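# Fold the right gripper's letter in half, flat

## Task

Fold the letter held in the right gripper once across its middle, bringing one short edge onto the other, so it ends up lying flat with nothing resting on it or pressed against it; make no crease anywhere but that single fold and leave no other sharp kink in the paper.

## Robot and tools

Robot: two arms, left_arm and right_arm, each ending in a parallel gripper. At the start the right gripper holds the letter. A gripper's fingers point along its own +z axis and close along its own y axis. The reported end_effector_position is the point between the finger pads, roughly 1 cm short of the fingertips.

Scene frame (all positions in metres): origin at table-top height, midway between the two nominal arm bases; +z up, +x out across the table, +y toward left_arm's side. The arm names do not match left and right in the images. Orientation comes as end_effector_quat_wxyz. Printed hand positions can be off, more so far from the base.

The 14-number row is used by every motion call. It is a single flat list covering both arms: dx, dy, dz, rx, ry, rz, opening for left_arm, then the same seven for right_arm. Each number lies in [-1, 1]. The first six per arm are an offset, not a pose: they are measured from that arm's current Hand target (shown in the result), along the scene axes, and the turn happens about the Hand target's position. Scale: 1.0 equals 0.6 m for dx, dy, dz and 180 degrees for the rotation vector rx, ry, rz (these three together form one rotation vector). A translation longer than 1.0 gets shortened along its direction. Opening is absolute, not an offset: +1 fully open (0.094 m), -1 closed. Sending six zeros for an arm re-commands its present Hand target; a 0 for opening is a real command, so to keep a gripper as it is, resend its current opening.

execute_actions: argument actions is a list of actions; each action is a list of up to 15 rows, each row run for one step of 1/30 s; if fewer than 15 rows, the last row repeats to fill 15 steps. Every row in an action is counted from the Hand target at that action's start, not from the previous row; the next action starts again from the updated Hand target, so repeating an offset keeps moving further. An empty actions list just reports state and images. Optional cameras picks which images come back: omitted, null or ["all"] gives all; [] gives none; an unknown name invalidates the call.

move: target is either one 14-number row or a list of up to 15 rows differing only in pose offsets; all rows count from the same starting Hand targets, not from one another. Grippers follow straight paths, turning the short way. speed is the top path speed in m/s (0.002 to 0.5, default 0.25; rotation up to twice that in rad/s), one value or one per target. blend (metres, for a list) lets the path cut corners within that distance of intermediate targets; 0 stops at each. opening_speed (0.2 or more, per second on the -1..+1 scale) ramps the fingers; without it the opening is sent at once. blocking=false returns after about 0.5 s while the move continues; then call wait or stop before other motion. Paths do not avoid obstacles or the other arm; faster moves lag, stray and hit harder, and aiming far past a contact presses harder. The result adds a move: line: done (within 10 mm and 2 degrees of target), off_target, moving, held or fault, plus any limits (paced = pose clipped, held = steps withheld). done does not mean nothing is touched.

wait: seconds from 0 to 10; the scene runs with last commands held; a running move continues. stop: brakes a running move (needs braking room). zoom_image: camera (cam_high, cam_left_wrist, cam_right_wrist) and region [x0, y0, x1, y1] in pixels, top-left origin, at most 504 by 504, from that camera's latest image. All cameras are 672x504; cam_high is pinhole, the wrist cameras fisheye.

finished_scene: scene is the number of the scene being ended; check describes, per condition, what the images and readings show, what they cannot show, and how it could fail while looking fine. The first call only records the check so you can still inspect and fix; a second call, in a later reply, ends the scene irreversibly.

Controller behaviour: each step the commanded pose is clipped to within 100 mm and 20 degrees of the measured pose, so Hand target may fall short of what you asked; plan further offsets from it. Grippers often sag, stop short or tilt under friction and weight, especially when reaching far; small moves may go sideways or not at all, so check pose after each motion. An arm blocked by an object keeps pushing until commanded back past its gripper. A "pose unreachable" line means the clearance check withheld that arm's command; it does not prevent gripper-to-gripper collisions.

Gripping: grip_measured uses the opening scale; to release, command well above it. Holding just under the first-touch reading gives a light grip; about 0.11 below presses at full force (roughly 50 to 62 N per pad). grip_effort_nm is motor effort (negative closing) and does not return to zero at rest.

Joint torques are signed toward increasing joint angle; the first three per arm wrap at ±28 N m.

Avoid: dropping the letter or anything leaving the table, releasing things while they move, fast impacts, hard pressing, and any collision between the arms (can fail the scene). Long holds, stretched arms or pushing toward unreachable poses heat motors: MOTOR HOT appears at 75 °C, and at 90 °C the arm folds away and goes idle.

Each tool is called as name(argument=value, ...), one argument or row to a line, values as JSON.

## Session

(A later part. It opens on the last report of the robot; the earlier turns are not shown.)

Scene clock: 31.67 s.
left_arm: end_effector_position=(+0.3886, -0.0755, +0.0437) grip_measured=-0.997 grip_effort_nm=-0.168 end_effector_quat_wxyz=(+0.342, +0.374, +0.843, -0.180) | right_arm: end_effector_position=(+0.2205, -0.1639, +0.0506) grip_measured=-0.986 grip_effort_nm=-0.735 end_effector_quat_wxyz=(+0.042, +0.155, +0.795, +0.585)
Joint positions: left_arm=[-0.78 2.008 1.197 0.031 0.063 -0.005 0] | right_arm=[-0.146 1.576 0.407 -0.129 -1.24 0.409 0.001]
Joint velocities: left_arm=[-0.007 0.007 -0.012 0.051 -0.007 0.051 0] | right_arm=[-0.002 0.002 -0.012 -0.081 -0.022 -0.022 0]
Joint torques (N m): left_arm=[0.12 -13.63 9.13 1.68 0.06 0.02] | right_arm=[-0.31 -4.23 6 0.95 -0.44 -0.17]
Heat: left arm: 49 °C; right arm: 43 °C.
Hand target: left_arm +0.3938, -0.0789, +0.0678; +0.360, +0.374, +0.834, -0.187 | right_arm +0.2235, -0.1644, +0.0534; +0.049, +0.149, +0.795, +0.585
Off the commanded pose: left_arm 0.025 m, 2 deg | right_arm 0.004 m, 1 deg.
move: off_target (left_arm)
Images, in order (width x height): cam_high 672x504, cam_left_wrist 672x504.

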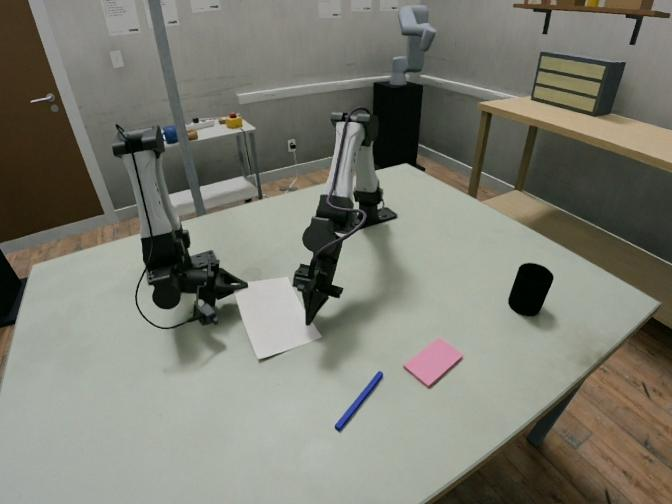

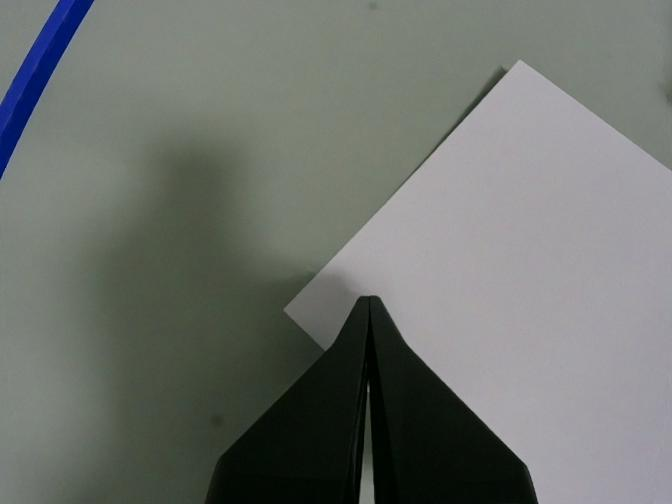

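move(
  target=[0, 0, 0, 0,0,0, -1, 0,0,-0.05,0,0,0,-1],
  speed=0.08,
)

zoom_image(
  camera="cam_high",
  region=[200, 220, 420, 385],
)

Scene clock: 33.17 s.
left_arm: end_effector_position=(+0.3884, -0.0754, +0.0436) grip_measured=-0.997 grip_effort_nm=-0.178 end_effector_quat_wxyz=(+0.341, +0.374, +0.843, -0.180) | right_arm: end_effector_position=(+0.2256, -0.1644, +0.0276) grip_measured=-0.986 grip_effort_nm=-0.735 end_effector_quat_wxyz=(+0.051, +0.145, +0.794, +0.588)
Joint positions: left_arm=[-0.78 2.008 1.197 0.03 0.063 -0.005 0] | right_arm=[-0.146 1.721 0.39 0.05 -1.249 0.398 0.001]
Joint velocities: left_arm=[-0.007 0.007 0.002 0.051 0.051 -0.022 0] | right_arm=[0.002 0.002 -0.007 -0.007 -0.022 0.081 0]
Joint torques (N m): left_arm=[0.14 -13.61 9.16 1.67 0.05 0.02] | right_arm=[-0.51 -3.33 3.26 1.13 -0.39 -0.11]
Heat: left arm: 50 °C; right arm: 43 °C.
Hand target: left_arm +0.3938, -0.0789, +0.0678; +0.360, +0.374, +0.834, -0.187 | right_arm +0.2236, -0.1645, +0.0236; +0.049, +0.150, +0.795, +0.585
Off the commanded pose: left_arm 0.025 m, 3 deg | right_arm 0.005 m, 1 deg.
move: off_target (left_arm)

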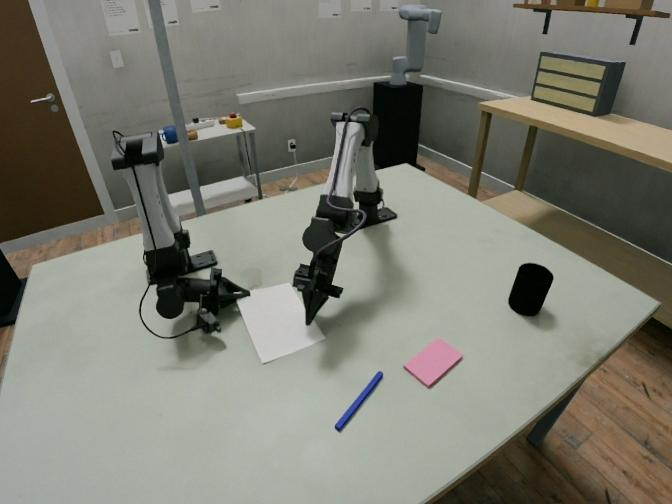

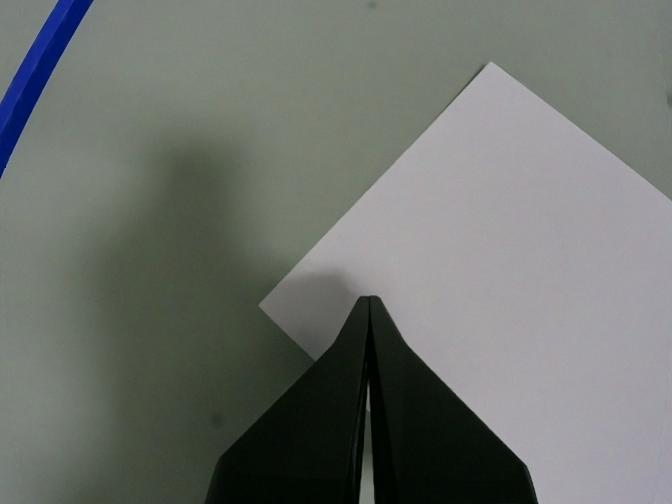

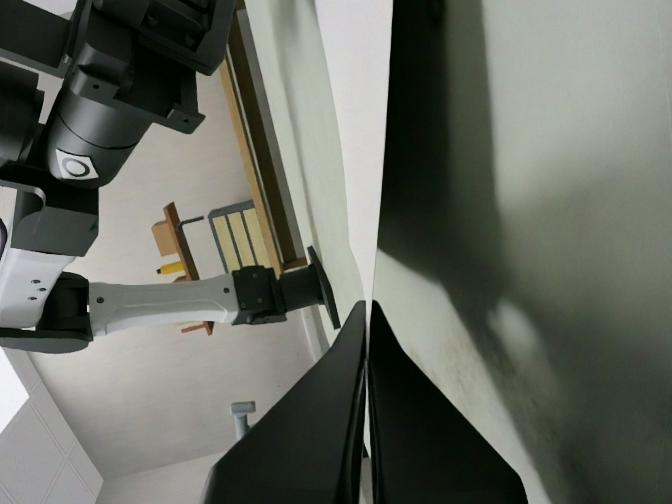

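Scaled by 2.291.

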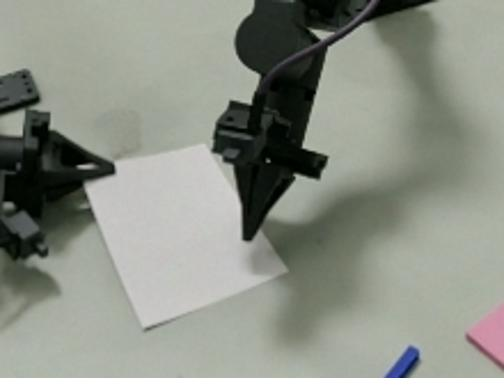

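move(
  target=[-0.005, 0.005, -0.1, 0,0,0, -1, 0,0,0,0,0,0,-1],
  speed=0.06,
  cameras=["cam_left_wrist", "cam_high"],
)

zoom_image(
  camera="cam_high",
  region=[200, 220, 420, 385],
)

Scene clock: 34.97 s.
left_arm: end_effector_position=(+0.3927, -0.0800, +0.0252) grip_measured=-0.997 grip_effort_nm=-0.173 end_effector_quat_wxyz=(+0.373, +0.370, +0.829, -0.193) | right_arm: end_effector_position=(+0.2258, -0.1645, +0.0276) grip_measured=-0.986 grip_effort_nm=-0.740 end_effector_quat_wxyz=(+0.051, +0.145, +0.794, +0.588)
Joint positions: left_arm=[-0.78 2.061 1.125 0.23 0.063 -0.005 0] | right_arm=[-0.146 1.721 0.39 0.052 -1.248 0.4 0.001]
Joint velocities: left_arm=[-0.007 -0.007 0.017 -0.022 0.022 0.022 0] | right_arm=[0.007 -0.012 -0.007 -0.022 -0.007 -0.11 0.001]
Joint torques (N m): left_arm=[0.05 -8.4 5.96 1.99 0.03 0.02] | right_arm=[-0.36 -3.41 3.12 1.12 -0.39 -0.08]
Heat: left arm: 50 °C; right arm: 43 °C.
Hand target: left_arm +0.3901, -0.0758, +0.0081; +0.359, +0.374, +0.834, -0.188 | right_arm +0.2236, -0.1645, +0.0236; +0.049, +0.150, +0.795, +0.585
Off the commanded pose: left_arm 0.018 m, 2 deg | right_arm 0.005 m, 1 deg.
move: off_target (left_arm)
Images, in order (width x height): cam_high 672x504, cam_left_wrist 672x504.

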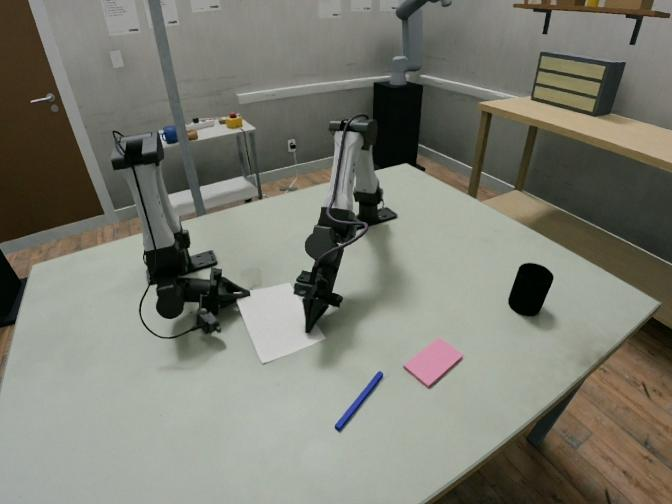

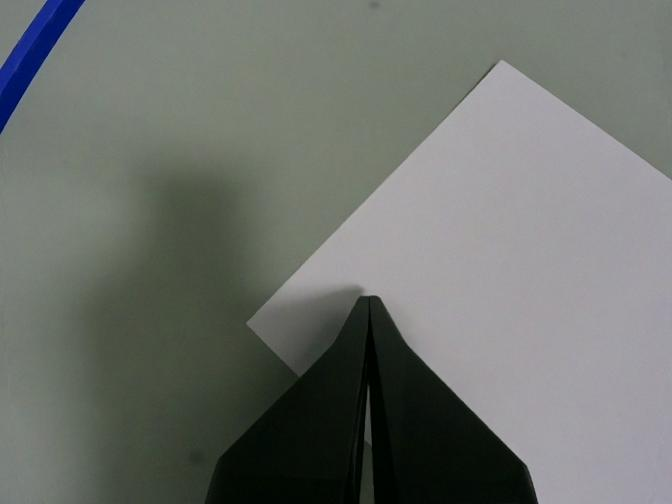

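Scaled by 2.291.

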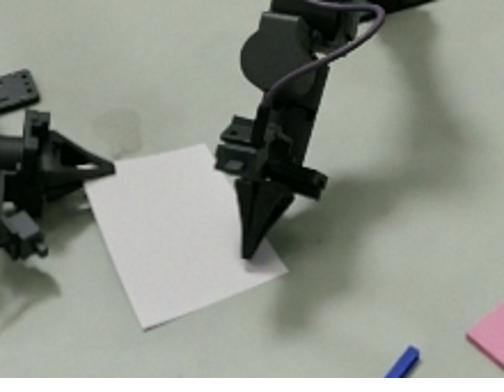

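move(
  target=[
    [0,0,0,0,0,0,-1, 0.016,0,0.067,0.0275,0.11,-0.026,-1],
    [0,0,0,0,0,0,-1, 0.0375,0,0.1123,0.055,0.2194,-0.0519,-1],
  ],
  speed=0.15,
  blend=0.01,
)

zoom_image(
  camera="cam_high",
  region=[180, 200, 400, 365],
)

Scene clock: 39.03 s.
left_arm: end_effector_position=(+0.3927, -0.0800, +0.0252) grip_measured=-0.997 grip_effort_nm=-0.173 end_effector_quat_wxyz=(+0.373, +0.370, +0.829, -0.193) | right_arm: end_effector_position=(+0.2397, -0.1653, +0.0797) grip_measured=-0.986 grip_effort_nm=-0.745 end_effector_quat_wxyz=(-0.198, +0.417, +0.694, +0.553)
Joint positions: left_arm=[-0.78 2.061 1.124 0.231 0.063 -0.005 0] | right_arm=[-0.141 1.608 0.626 -0.496 -1.254 0.982 0.001]
Joint velocities: left_arm=[-0.012 -0.002 -0.002 0.051 -0.022 0.022 0] | right_arm=[0.002 0.002 -0.012 -0.081 0.007 0.037 0.001]
Joint torques (N m): left_arm=[-0.01 -8.46 5.98 2 0.03 0.01] | right_arm=[0.35 -6.12 8.39 0.55 -0.54 -0.12]
Heat: left arm: 50 °C; right arm: 43 °C.
Hand target: left_arm +0.3902, -0.0759, +0.0082; +0.360, +0.374, +0.834, -0.188 | right_arm +0.2461, -0.1642, +0.0905; -0.188, +0.405, +0.698, +0.560
Off the commanded pose: left_arm 0.018 m, 2 deg | right_arm 0.013 m, 2 deg.
move: off_target (left_arm, right_arm)

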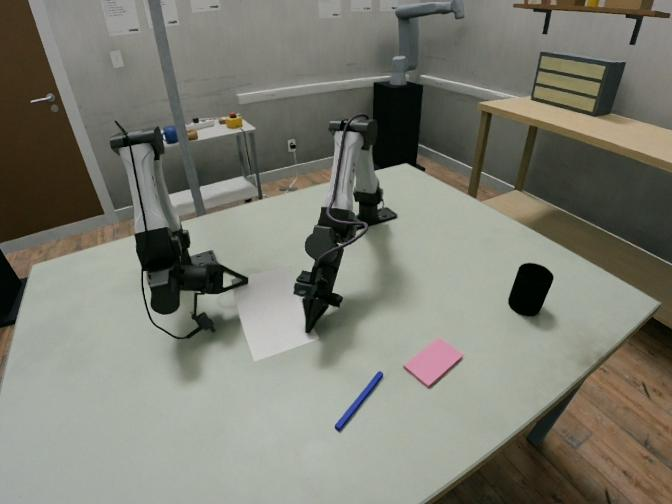

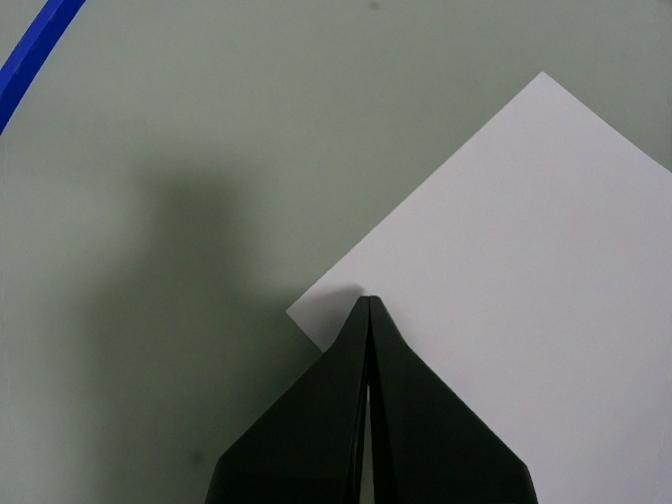

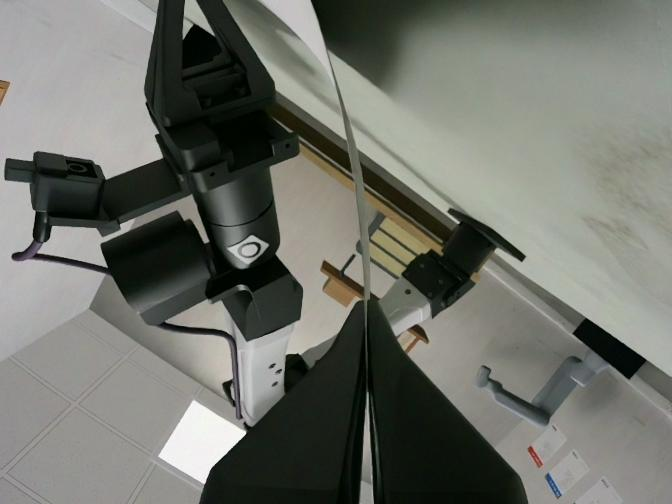

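Scaled by 2.291.

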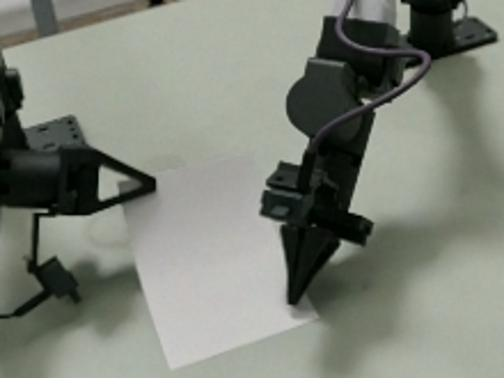

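move(
  target=[0,0,0,0,0,0,-1, 0.012,0,0,-0.012,-0.0036,0.0431,-1],
  speed=0.1,
)

zoom_image(
  camera="cam_high",
  region=[180, 200, 400, 365],
)

Scene clock: 41.50 s.
left_arm: end_effector_position=(+0.3927, -0.0800, +0.0252) grip_measured=-0.997 grip_effort_nm=-0.168 end_effector_quat_wxyz=(+0.373, +0.370, +0.829, -0.193) | right_arm: end_effector_position=(+0.2487, -0.1649, +0.0886) grip_measured=-0.986 grip_effort_nm=-0.740 end_effector_quat_wxyz=(-0.216, +0.364, +0.731, +0.535)
Joint positions: left_arm=[-0.78 2.061 1.124 0.231 0.063 -0.005 0] | right_arm=[-0.126 1.746 0.845 -0.87 -1.223 0.632 0.001]
Joint velocities: left_arm=[-0.027 -0.017 -0.002 -0.022 0.007 -0.022 0] | right_arm=[-0.007 0.002 -0.002 0.022 0.051 0.022 -0.001]
Joint torques (N m): left_arm=[0.03 -8.46 5.94 2.01 0.02 0.01] | right_arm=[0.05 -4.57 8.34 -0.05 -0.4 -0.17]
Heat: left arm: 50 °C; right arm: 43 °C.
Hand target: left_arm +0.3902, -0.0759, +0.0082; +0.360, +0.374, +0.834, -0.188 | right_arm +0.2535, -0.1642, +0.0904; -0.213, +0.358, +0.736, +0.534
Off the commanded pose: left_arm 0.018 m, 2 deg | right_arm 0.005 m, 1 deg.
move: off_target (left_arm)

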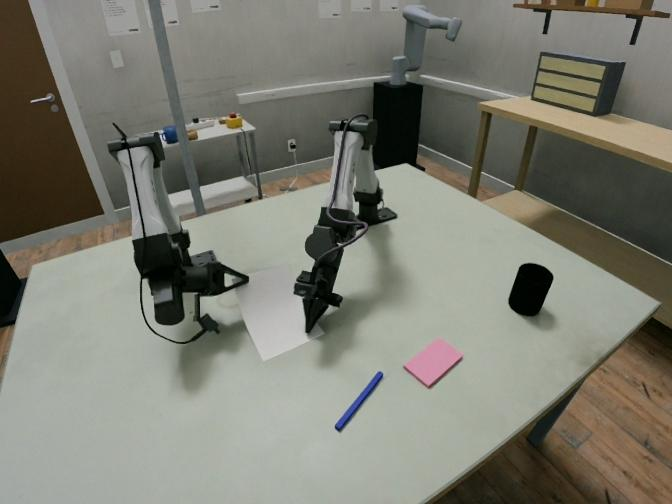

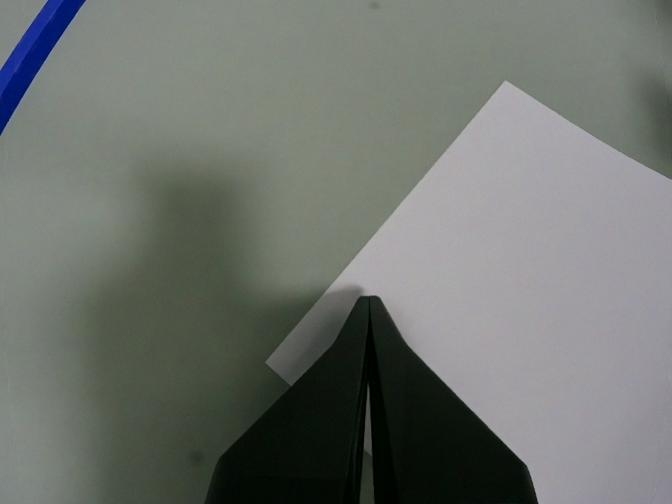

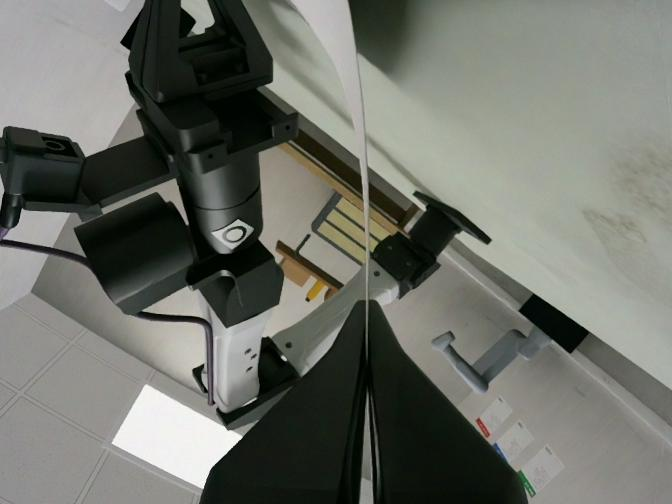

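Scaled by 2.291.

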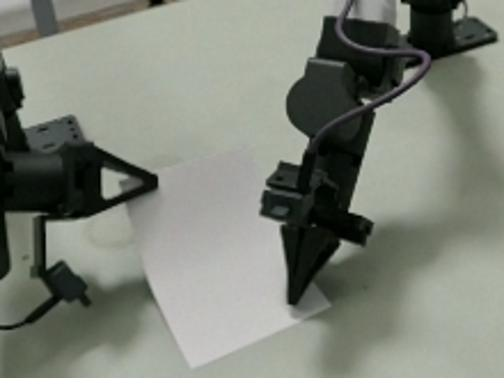

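move(
  target=[
    [0,0,0,0,0,0,-1, 0.03,0,0.042,0.0161,0.1115,-0.0242,-1],
    [0,0,0,0,0,0,-1, 0.069,0,0.066,0.0322,0.223,-0.0483,-1],
  ],
  speed=0.12,
  blend=0.01,
)

zoom_image(
  camera="cam_high",
  region=[180, 200, 400, 365],
)

Scene clock: 45.93 s.
left_arm: end_effector_position=(+0.3927, -0.0800, +0.0252) grip_measured=-0.997 grip_effort_nm=-0.168 end_effector_quat_wxyz=(+0.373, +0.370, +0.829, -0.193) | right_arm: end_effector_position=(+0.2903, -0.1659, +0.1269) grip_measured=-0.986 grip_effort_nm=-0.740 end_effector_quat_wxyz=(-0.426, +0.564, +0.563, +0.428)
Joint positions: left_arm=[-0.78 2.061 1.124 0.231 0.063 -0.005 0] | right_arm=[-0.115 1.939 1.203 -1.289 -1.265 1.095 0.001]
Joint velocities: left_arm=[0.046 -0.007 0.007 -0.051 0.037 0.022 -0.001] | right_arm=[0.012 -0.012 -0.012 -0.007 0.037 0.066 -0.001]
Joint torques (N m): left_arm=[0.08 -8.43 5.94 2 0.03 0.02] | right_arm=[0.24 -5.98 8.31 -0.56 -0.51 0]
Heat: left arm: 49 °C; right arm: 43 °C.
Hand target: left_arm +0.3901, -0.0758, +0.0081; +0.359, +0.374, +0.834, -0.187 | right_arm +0.2949, -0.1640, +0.1299; -0.430, +0.562, +0.562, +0.429
Off the commanded pose: left_arm 0.018 m, 2 deg | right_arm 0.006 m, 1 deg.
move: off_target (left_arm)

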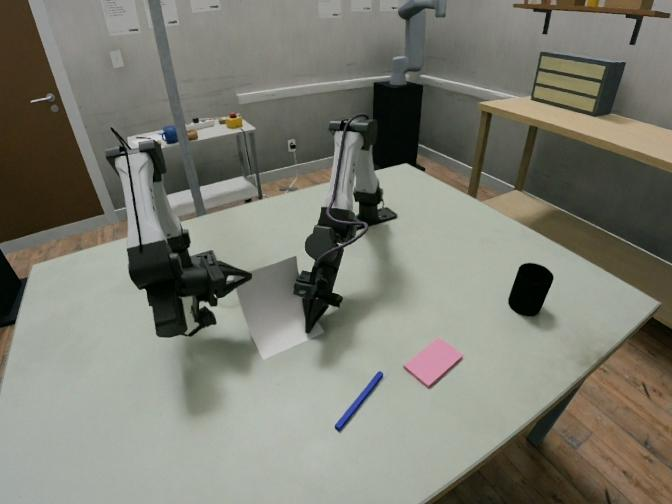

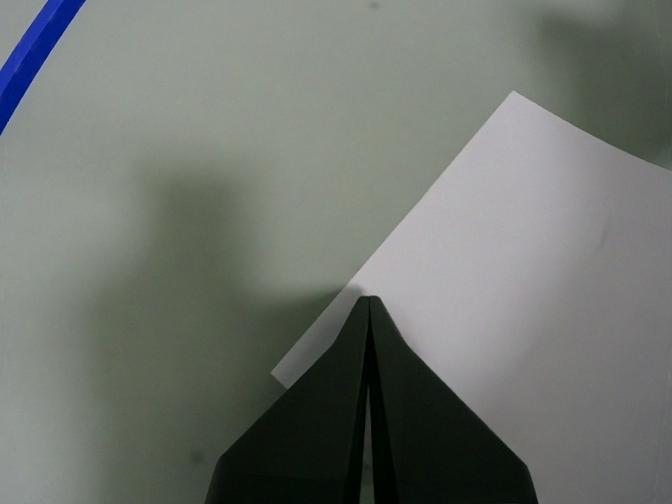

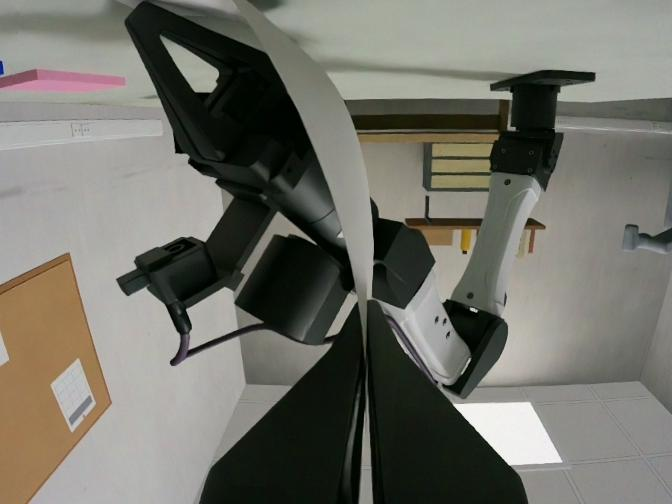

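Scaled by 2.291.

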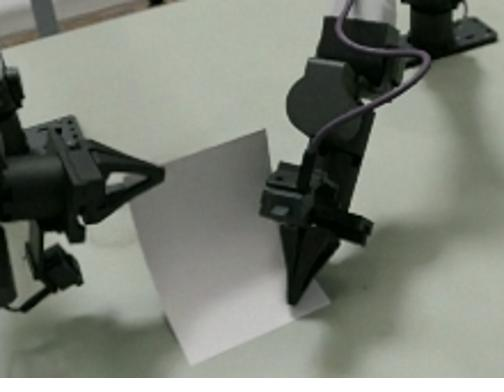

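move(
  target=[
    [0,0,0,0,0,0,-1, 0.0835,0,0.005,-0.0151,0.1942,-0.048,-1],
  ],
  speed=0.12,
)

zoom_image(
  camera="cam_high",
  region=[180, 200, 400, 365],
)

Scene clock: 61.43 s.
left_arm: end_effector_position=(+0.3927, -0.0800, +0.0252) grip_measured=-0.997 grip_effort_nm=-0.173 end_effector_quat_wxyz=(+0.373, +0.370, +0.829, -0.193) | right_arm: end_effector_position=(+0.3419, -0.1656, +0.1326) grip_measured=-0.986 grip_effort_nm=-0.745 end_effector_quat_wxyz=(-0.531, +0.714, +0.372, +0.263)
Joint positions: left_arm=[-0.78 2.061 1.124 0.231 0.063 -0.005 0] | right_arm=[-0.089 2.099 1.494 -1.373 -1.241 1.773 0.001]
Joint velocities: left_arm=[-0.007 -0.007 -0.007 -0.066 0.051 -0.007 0] | right_arm=[0.017 -0.002 0.002 -0.051 -0.051 -0.022 -0.001]
Joint torques (N m): left_arm=[0.01 -8.5 5.93 2 0.04 0.01] | right_arm=[0.13 -7.21 8.79 -0.57 -0.35 -0.03]
Heat: left arm: 49 °C; right arm: 44 °C.
Hand target: left_arm +0.3901, -0.0758, +0.0081; +0.359, +0.374, +0.834, -0.187 | right_arm +0.3453, -0.1637, +0.1333; -0.532, +0.715, +0.374, +0.258
Off the commanded pose: left_arm 0.018 m, 2 deg | right_arm 0.003 m, 1 deg.
move: off_target (left_arm)

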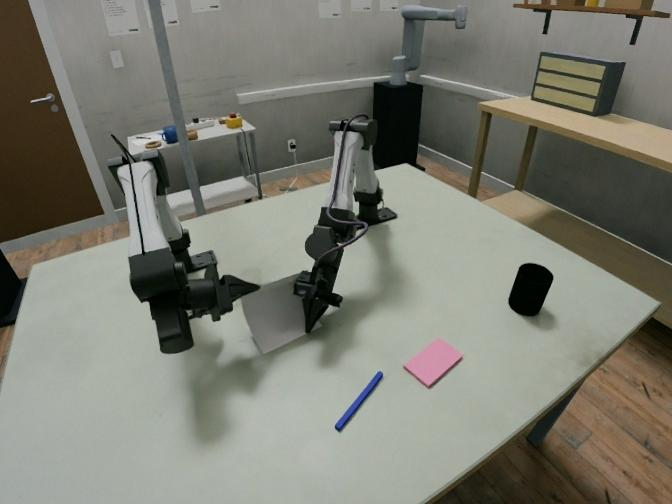

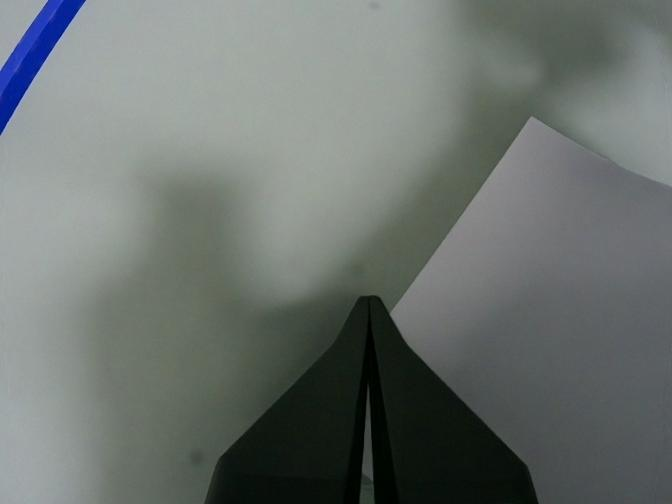

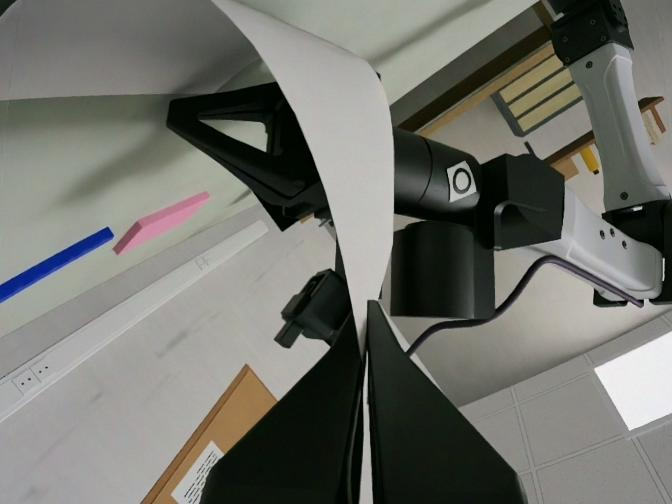

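Scaled by 2.291.

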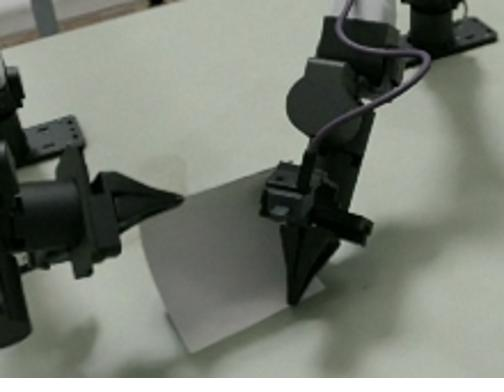

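move(
  target=[
    [0,0,0,0,0,0,-1, 0.05,0,-0.06,-0.0219,0.1664,-0.0183,-1],
  ],
  speed=0.12,
)

zoom_image(
  camera="cam_high",
  region=[180, 200, 400, 365],
)

Scene clock: 64.50 s.
left_arm: end_effector_position=(+0.3927, -0.0800, +0.0252) grip_measured=-0.997 grip_effort_nm=-0.173 end_effector_quat_wxyz=(+0.373, +0.370, +0.829, -0.193) | right_arm: end_effector_position=(+0.3716, -0.1657, +0.0954) grip_measured=-0.986 grip_effort_nm=-0.745 end_effector_quat_wxyz=(-0.577, +0.780, +0.223, +0.094)
Joint positions: left_arm=[-0.78 2.061 1.124 0.231 0.063 -0.005 0] | right_arm=[-0.071 2.361 1.767 -1.545 -1.187 2.099 0.001]
Joint velocities: left_arm=[-0.012 0.022 -0.002 0.007 -0.037 -0.007 0] | right_arm=[-0.007 -0.012 0.012 -0.022 0.037 -0.037 0]
Joint torques (N m): left_arm=[0.03 -8.43 5.93 1.98 0.03 -0.01] | right_arm=[0.09 -8.55 8.54 -0.93 -0.43 0.06]
Heat: left arm: 49 °C; right arm: 45 °C.
Hand target: left_arm +0.3901, -0.0758, +0.0081; +0.359, +0.374, +0.834, -0.187 | right_arm +0.3756, -0.1637, +0.0974; -0.578, +0.786, +0.212, +0.067
Off the commanded pose: left_arm 0.018 m, 2 deg | right_arm 0.005 m, 3 deg.
joint sent to its limit (right arm) — joint 4 (wrist pitch), lower limit; joint 6 (wrist roll), upper limit. The joint targets are off in orientation, not in position.
move: off_target (left_arm, right_arm)

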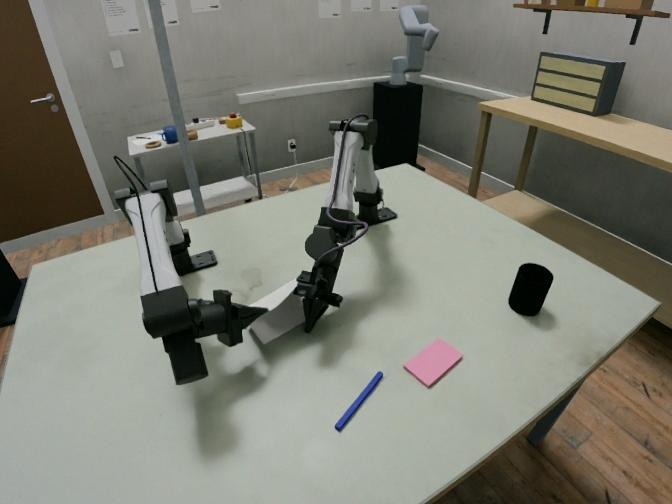

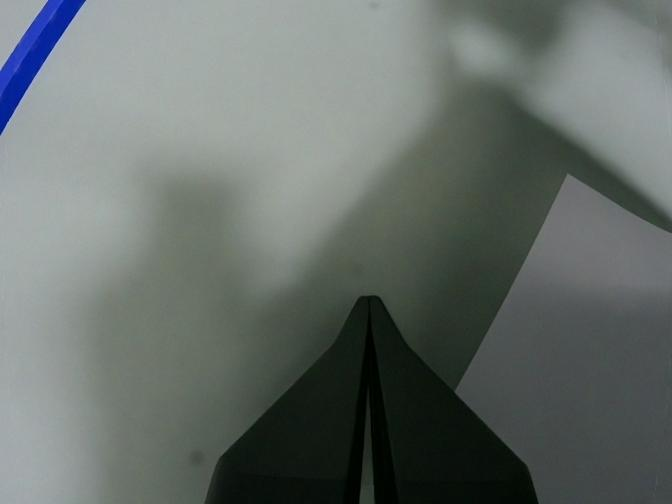

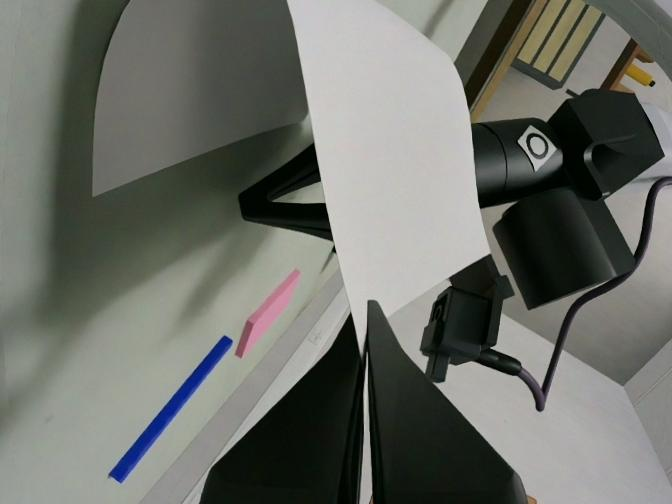

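Scaled by 2.291.

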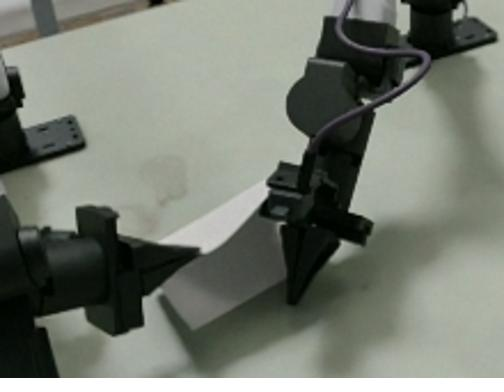

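move(
  target=[
    [0,0,0,0,0,0,-1, 0.055,0,0,0,0,0,-1],
  ],
  speed=0.1,
)

zoom_image(
  camera="cam_high",
  region=[180, 200, 400, 365],
)

Scene clock: 66.17 s.
left_arm: end_effector_position=(+0.3928, -0.0801, +0.0255) grip_measured=-0.997 grip_effort_nm=-0.164 end_effector_quat_wxyz=(+0.373, +0.369, +0.829, -0.193) | right_arm: end_effector_position=(+0.4040, -0.1664, +0.0964) grip_measured=-0.986 grip_effort_nm=-0.740 end_effector_quat_wxyz=(-0.579, +0.770, +0.233, +0.129)
Joint positions: left_arm=[-0.78 2.061 1.124 0.232 0.063 -0.005 0] | right_arm=[-0.071 2.45 1.928 -1.553 -1.227 2.1 0.001]
Joint velocities: left_arm=[-0.017 -0.012 -0.007 0.051 -0.066 -0.022 0.001] | right_arm=[0.007 -0.002 -0.002 -0.037 0.007 0.066 0]
Joint torques (N m): left_arm=[0.01 -8.46 5.98 2 0.03 0] | right_arm=[0.25 -9.07 8.88 -0.73 -0.48 0.01]
Heat: left arm: 49 °C; right arm: 45 °C.
Hand target: left_arm +0.3901, -0.0758, +0.0081; +0.359, +0.374, +0.834, -0.188 | right_arm +0.4087, -0.1635, +0.0976; -0.578, +0.785, +0.212, +0.067
Off the commanded pose: left_arm 0.018 m, 2 deg | right_arm 0.005 m, 8 deg.
joint sent to its limit (right arm) — joint 4 (wrist pitch), lower limit; joint 6 (wrist roll), upper limit. The joint targets are off in orientation, not in position.
move: off_target (left_arm, right_arm)

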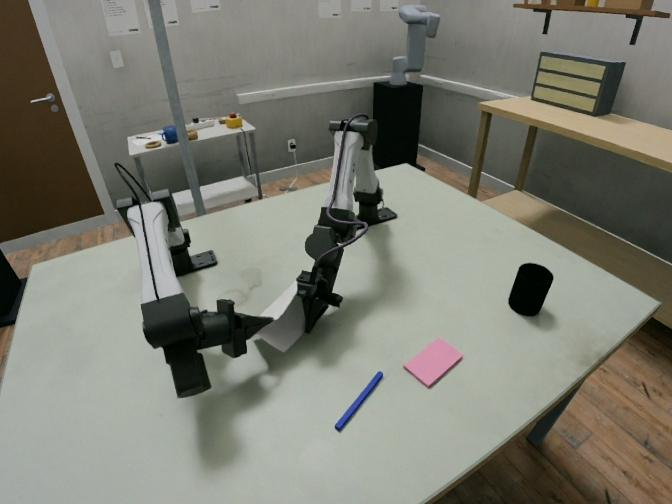

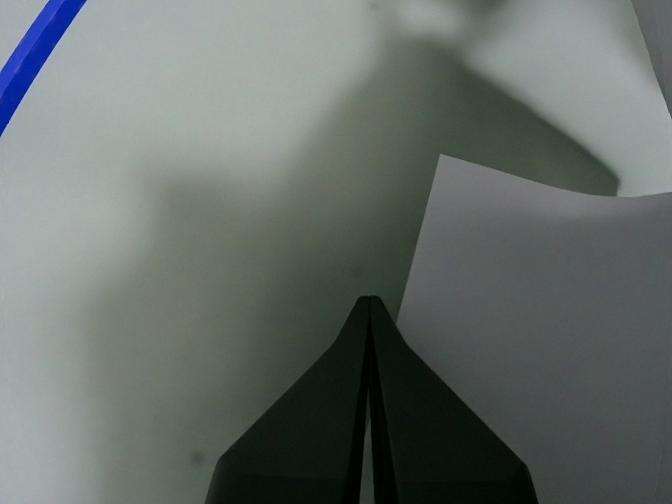

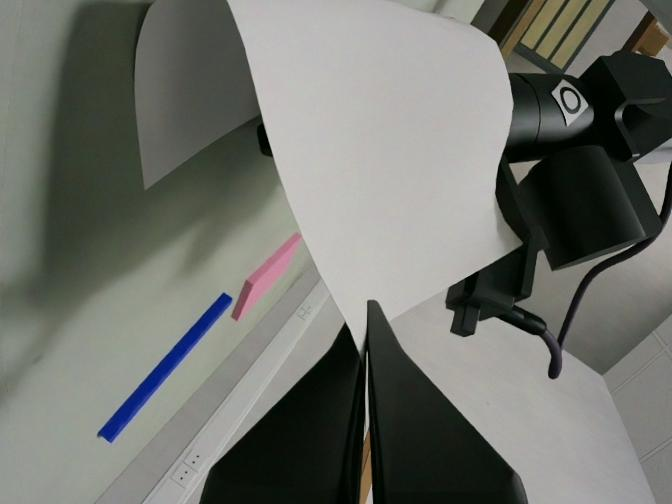

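Scaled by 2.291.

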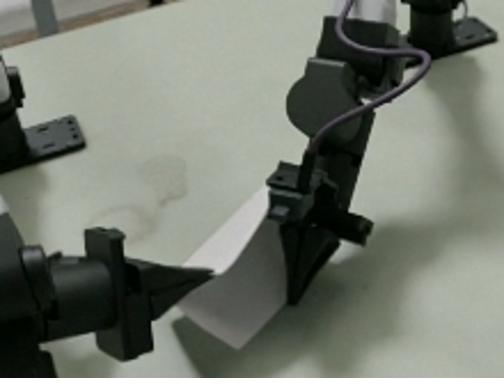

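move(
  target=[
    [0,0,0,0,0,0,-1, -0.075,0,0.062,0.0222,-0.179,0.0347,-1],
    [0,0,0,0,0,0,-1, -0.165,0,0.06,0.0444,-0.3585,0.0693,-1],
  ],
  speed=0.15,
  blend=0.02,
)

zoom_image(
  camera="cam_high",
  region=[180, 200, 400, 365],
)

Scene clock: 71.53 s.
left_arm: end_effector_position=(+0.3928, -0.0802, +0.0255) grip_measured=-0.997 grip_effort_nm=-0.173 end_effector_quat_wxyz=(+0.373, +0.369, +0.829, -0.193) | right_arm: end_effector_position=(+0.3094, -0.1620, +0.1245) grip_measured=-0.986 grip_effort_nm=-0.730 end_effector_quat_wxyz=(-0.442, +0.568, +0.557, +0.415)
Joint positions: left_arm=[-0.78 2.061 1.124 0.232 0.063 -0.005 0] | right_arm=[-0.094 2.027 1.315 -1.333 -1.268 1.119 0.001]
Joint velocities: left_arm=[-0.007 0.002 -0.012 0.066 -0.022 0.007 0] | right_arm=[0.007 0.002 -0.012 -0.066 -0.022 0.022 0.001]
Joint torques (N m): left_arm=[0.01 -8.49 5.93 1.99 0.03 0.02] | right_arm=[-0.96 -10.24 4.64 -0.42 -0.44 -0.08]
Heat: left arm: 49 °C; right arm: 46 °C.
Hand target: left_arm +0.3901, -0.0758, +0.0081; +0.359, +0.374, +0.834, -0.188 | right_arm +0.3090, -0.1639, +0.1330; -0.430, +0.562, +0.561, +0.428
Off the commanded pose: left_arm 0.018 m, 2 deg | right_arm 0.009 m, 2 deg.
move: off_target (left_arm)

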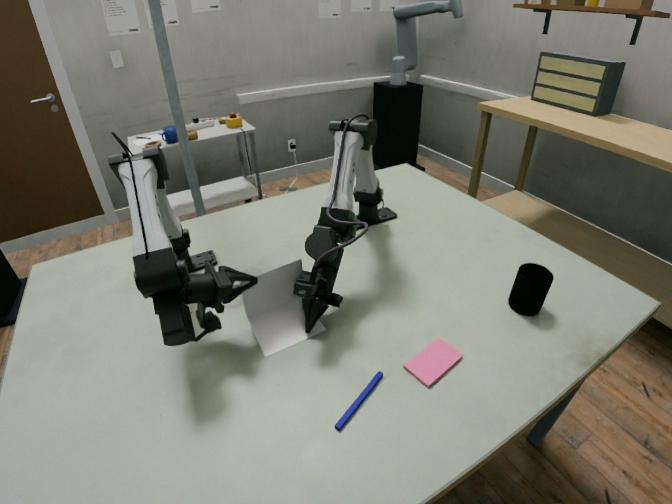

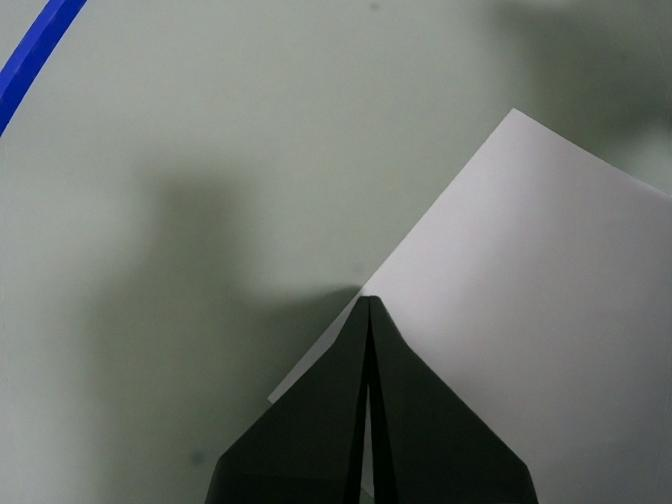

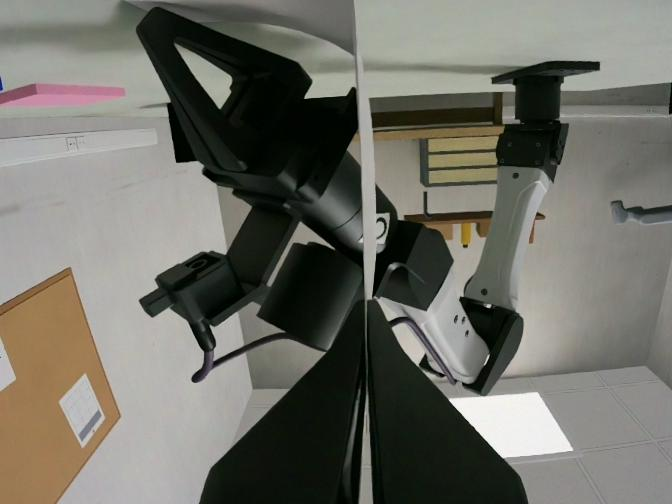

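Scaled by 2.291.

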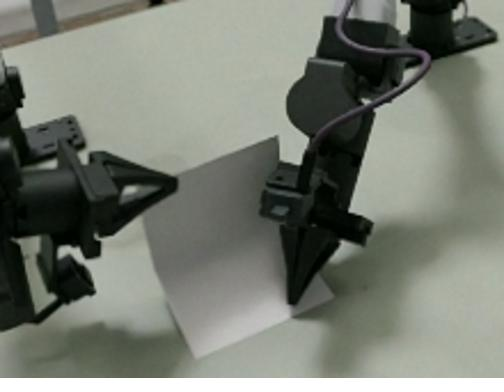

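move(
  target=[
    [0,0,0,0,0,0,-1, -0.078,0,-0.03,-0.0362,-0.22,0.0313,-1],
    [0,0,0,0,0,0,-1, -0.1425,0,-0.11,-0.0723,-0.4406,0.0626,-1],
  ],
  speed=0.15,
  blend=0.02,
  cameras=["cam_left_wrist"],
)

move(
  target=[
    [-0.05,0.1,0.18,0,0,0,-1, 0,0,0.02,0,0,0,-1],
  ],
  speed=0.2,
)

zoom_image(
  camera="cam_high",
  region=[180, 200, 400, 365],
)

Scene clock: 77.93 s.
left_arm: end_effector_position=(+0.3928, -0.0802, +0.0255) grip_measured=-0.997 grip_effort_nm=-0.168 end_effector_quat_wxyz=(+0.373, +0.369, +0.829, -0.193) | right_arm: end_effector_position=(+0.2231, -0.1630, +0.0638) grip_measured=-0.987 grip_effort_nm=-0.735 end_effector_quat_wxyz=(+0.036, +0.155, +0.796, +0.584)
Joint positions: left_arm=[-0.78 2.061 1.124 0.232 0.063 -0.005 0] | right_arm=[-0.139 1.529 0.449 -0.229 -1.238 0.405 0.001]
Joint velocities: left_arm=[0.002 0.002 -0.007 -0.037 0.007 0.022 -0.001] | right_arm=[0.007 -0.027 -0.002 -0.051 -0.081 -0.007 0]
Joint torques (N m): left_arm=[0.01 -8.47 5.98 1.99 0.04 0.02] | right_arm=[-0.99 -5.35 4.29 1.06 -0.53 -0.19]
Heat: left arm: 49 °C; right arm: 47 °C.
Hand target: left_arm +0.3901, -0.0758, +0.0081; +0.359, +0.374, +0.834, -0.188 | right_arm +0.2232, -0.1642, +0.0671; +0.049, +0.148, +0.794, +0.587
Off the commanded pose: left_arm 0.018 m, 2 deg | right_arm 0.003 m, 2 deg.
move: off_target (left_arm)
Images, in order (width x height): cam_left_wrist 672x504.

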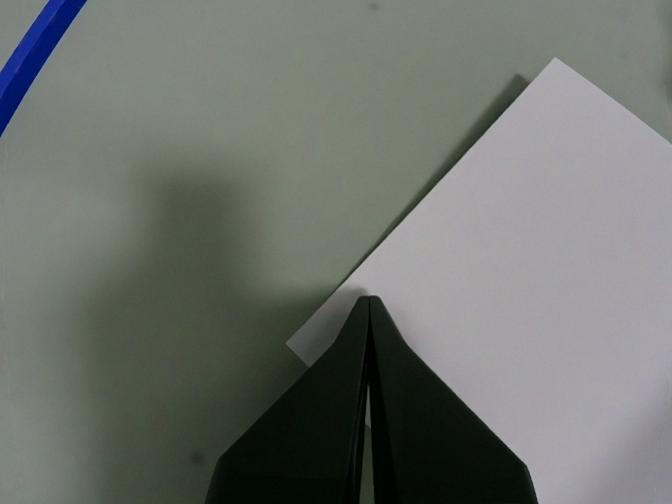

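Scene clock: 79.43 s.
left_arm: end_effector_position=(+0.3642, -0.0205, +0.1135) grip_measured=-0.997 grip_effort_nm=-0.188 end_effector_quat_wxyz=(+0.362, +0.371, +0.834, -0.188) | right_arm: end_effector_position=(+0.2198, -0.1624, +0.0725) grip_measured=-0.987 grip_effort_nm=-0.720 end_effector_quat_wxyz=(+0.040, +0.152, +0.796, +0.584)
Joint positions: left_arm=[-0.72 1.676 1.036 -0.095 0.107 0.036 0] | right_arm=[-0.139 1.475 0.449 -0.275 -1.239 0.405 0.001]
Joint velocities: left_arm=[-0.017 0.007 0.002 0.022 -0.022 -0.007 0.001] | right_arm=[-0.007 0.002 0.007 -0.007 0.007 0.007 0.001]
Joint torques (N m): left_arm=[0.17 -9.85 6.79 1.74 0.07 0.03] | right_arm=[-1.11 -4.94 6.75 0.82 -0.53 -0.13]
Heat: left arm: 49 °C; right arm: 47 °C.
Hand target: left_arm +0.3610, -0.0157, +0.1148; +0.359, +0.374, +0.834, -0.187 | right_arm +0.2232, -0.1641, +0.0790; +0.049, +0.148, +0.794, +0.587
Off the commanded pose: left_arm 0.007 m, 0 deg | right_arm 0.008 m, 1 deg.
move: done

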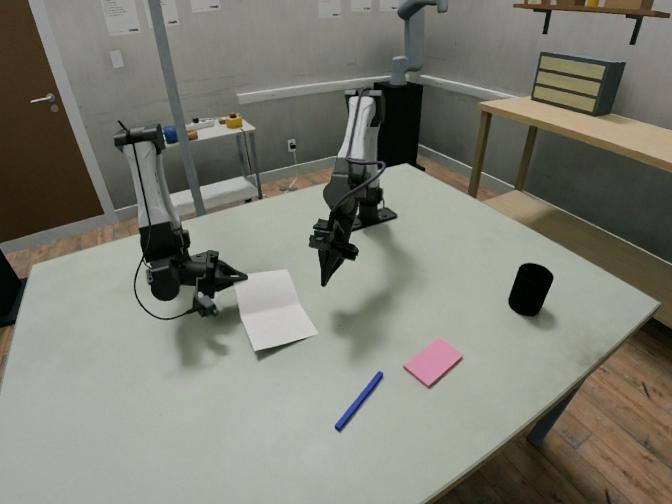

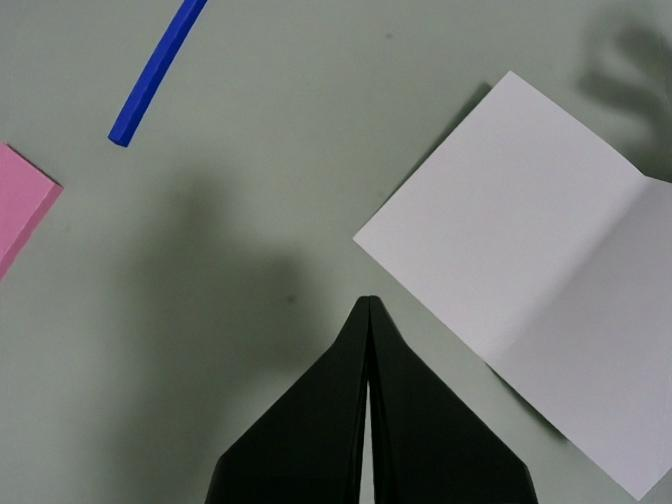

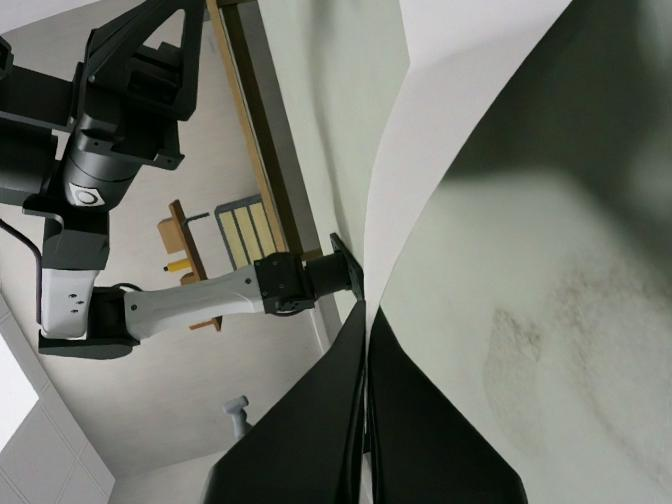

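Scaled by 2.291.

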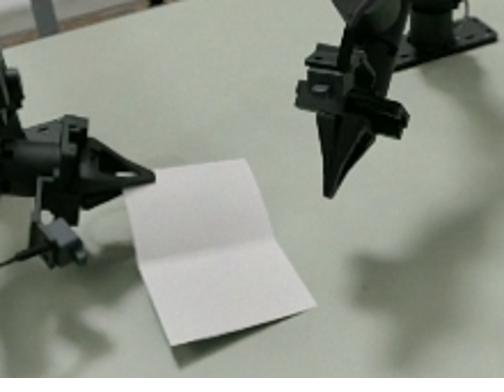

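zoom_image(
  camera="cam_left_wrist",
  region=[330, 40, 672, 504],
)

zoom_image(
  camera="cam_right_wrist",
  region=[300, 0, 640, 340],
)

Scaled by 1.086 from the camera's 672x504 image, which has a finer 960x720 frame.

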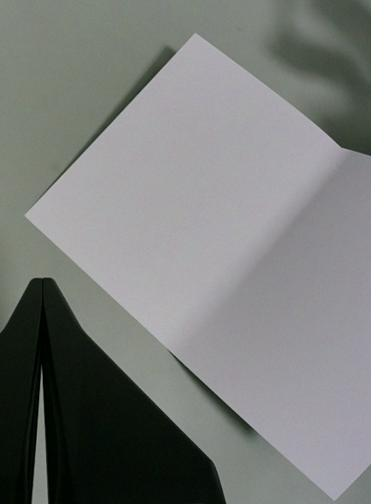

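Scaled by 1.482 from the camera's 672x504 image, which has a finer 960x720 frame.

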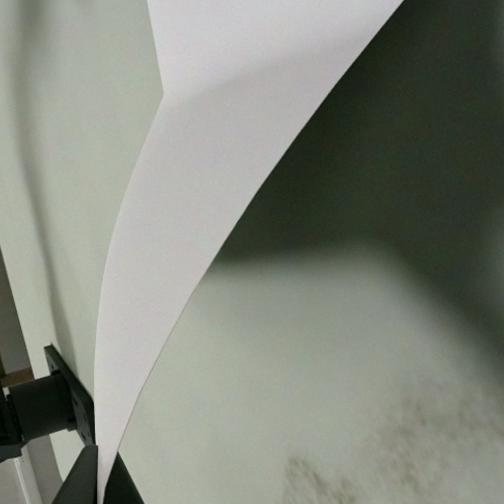

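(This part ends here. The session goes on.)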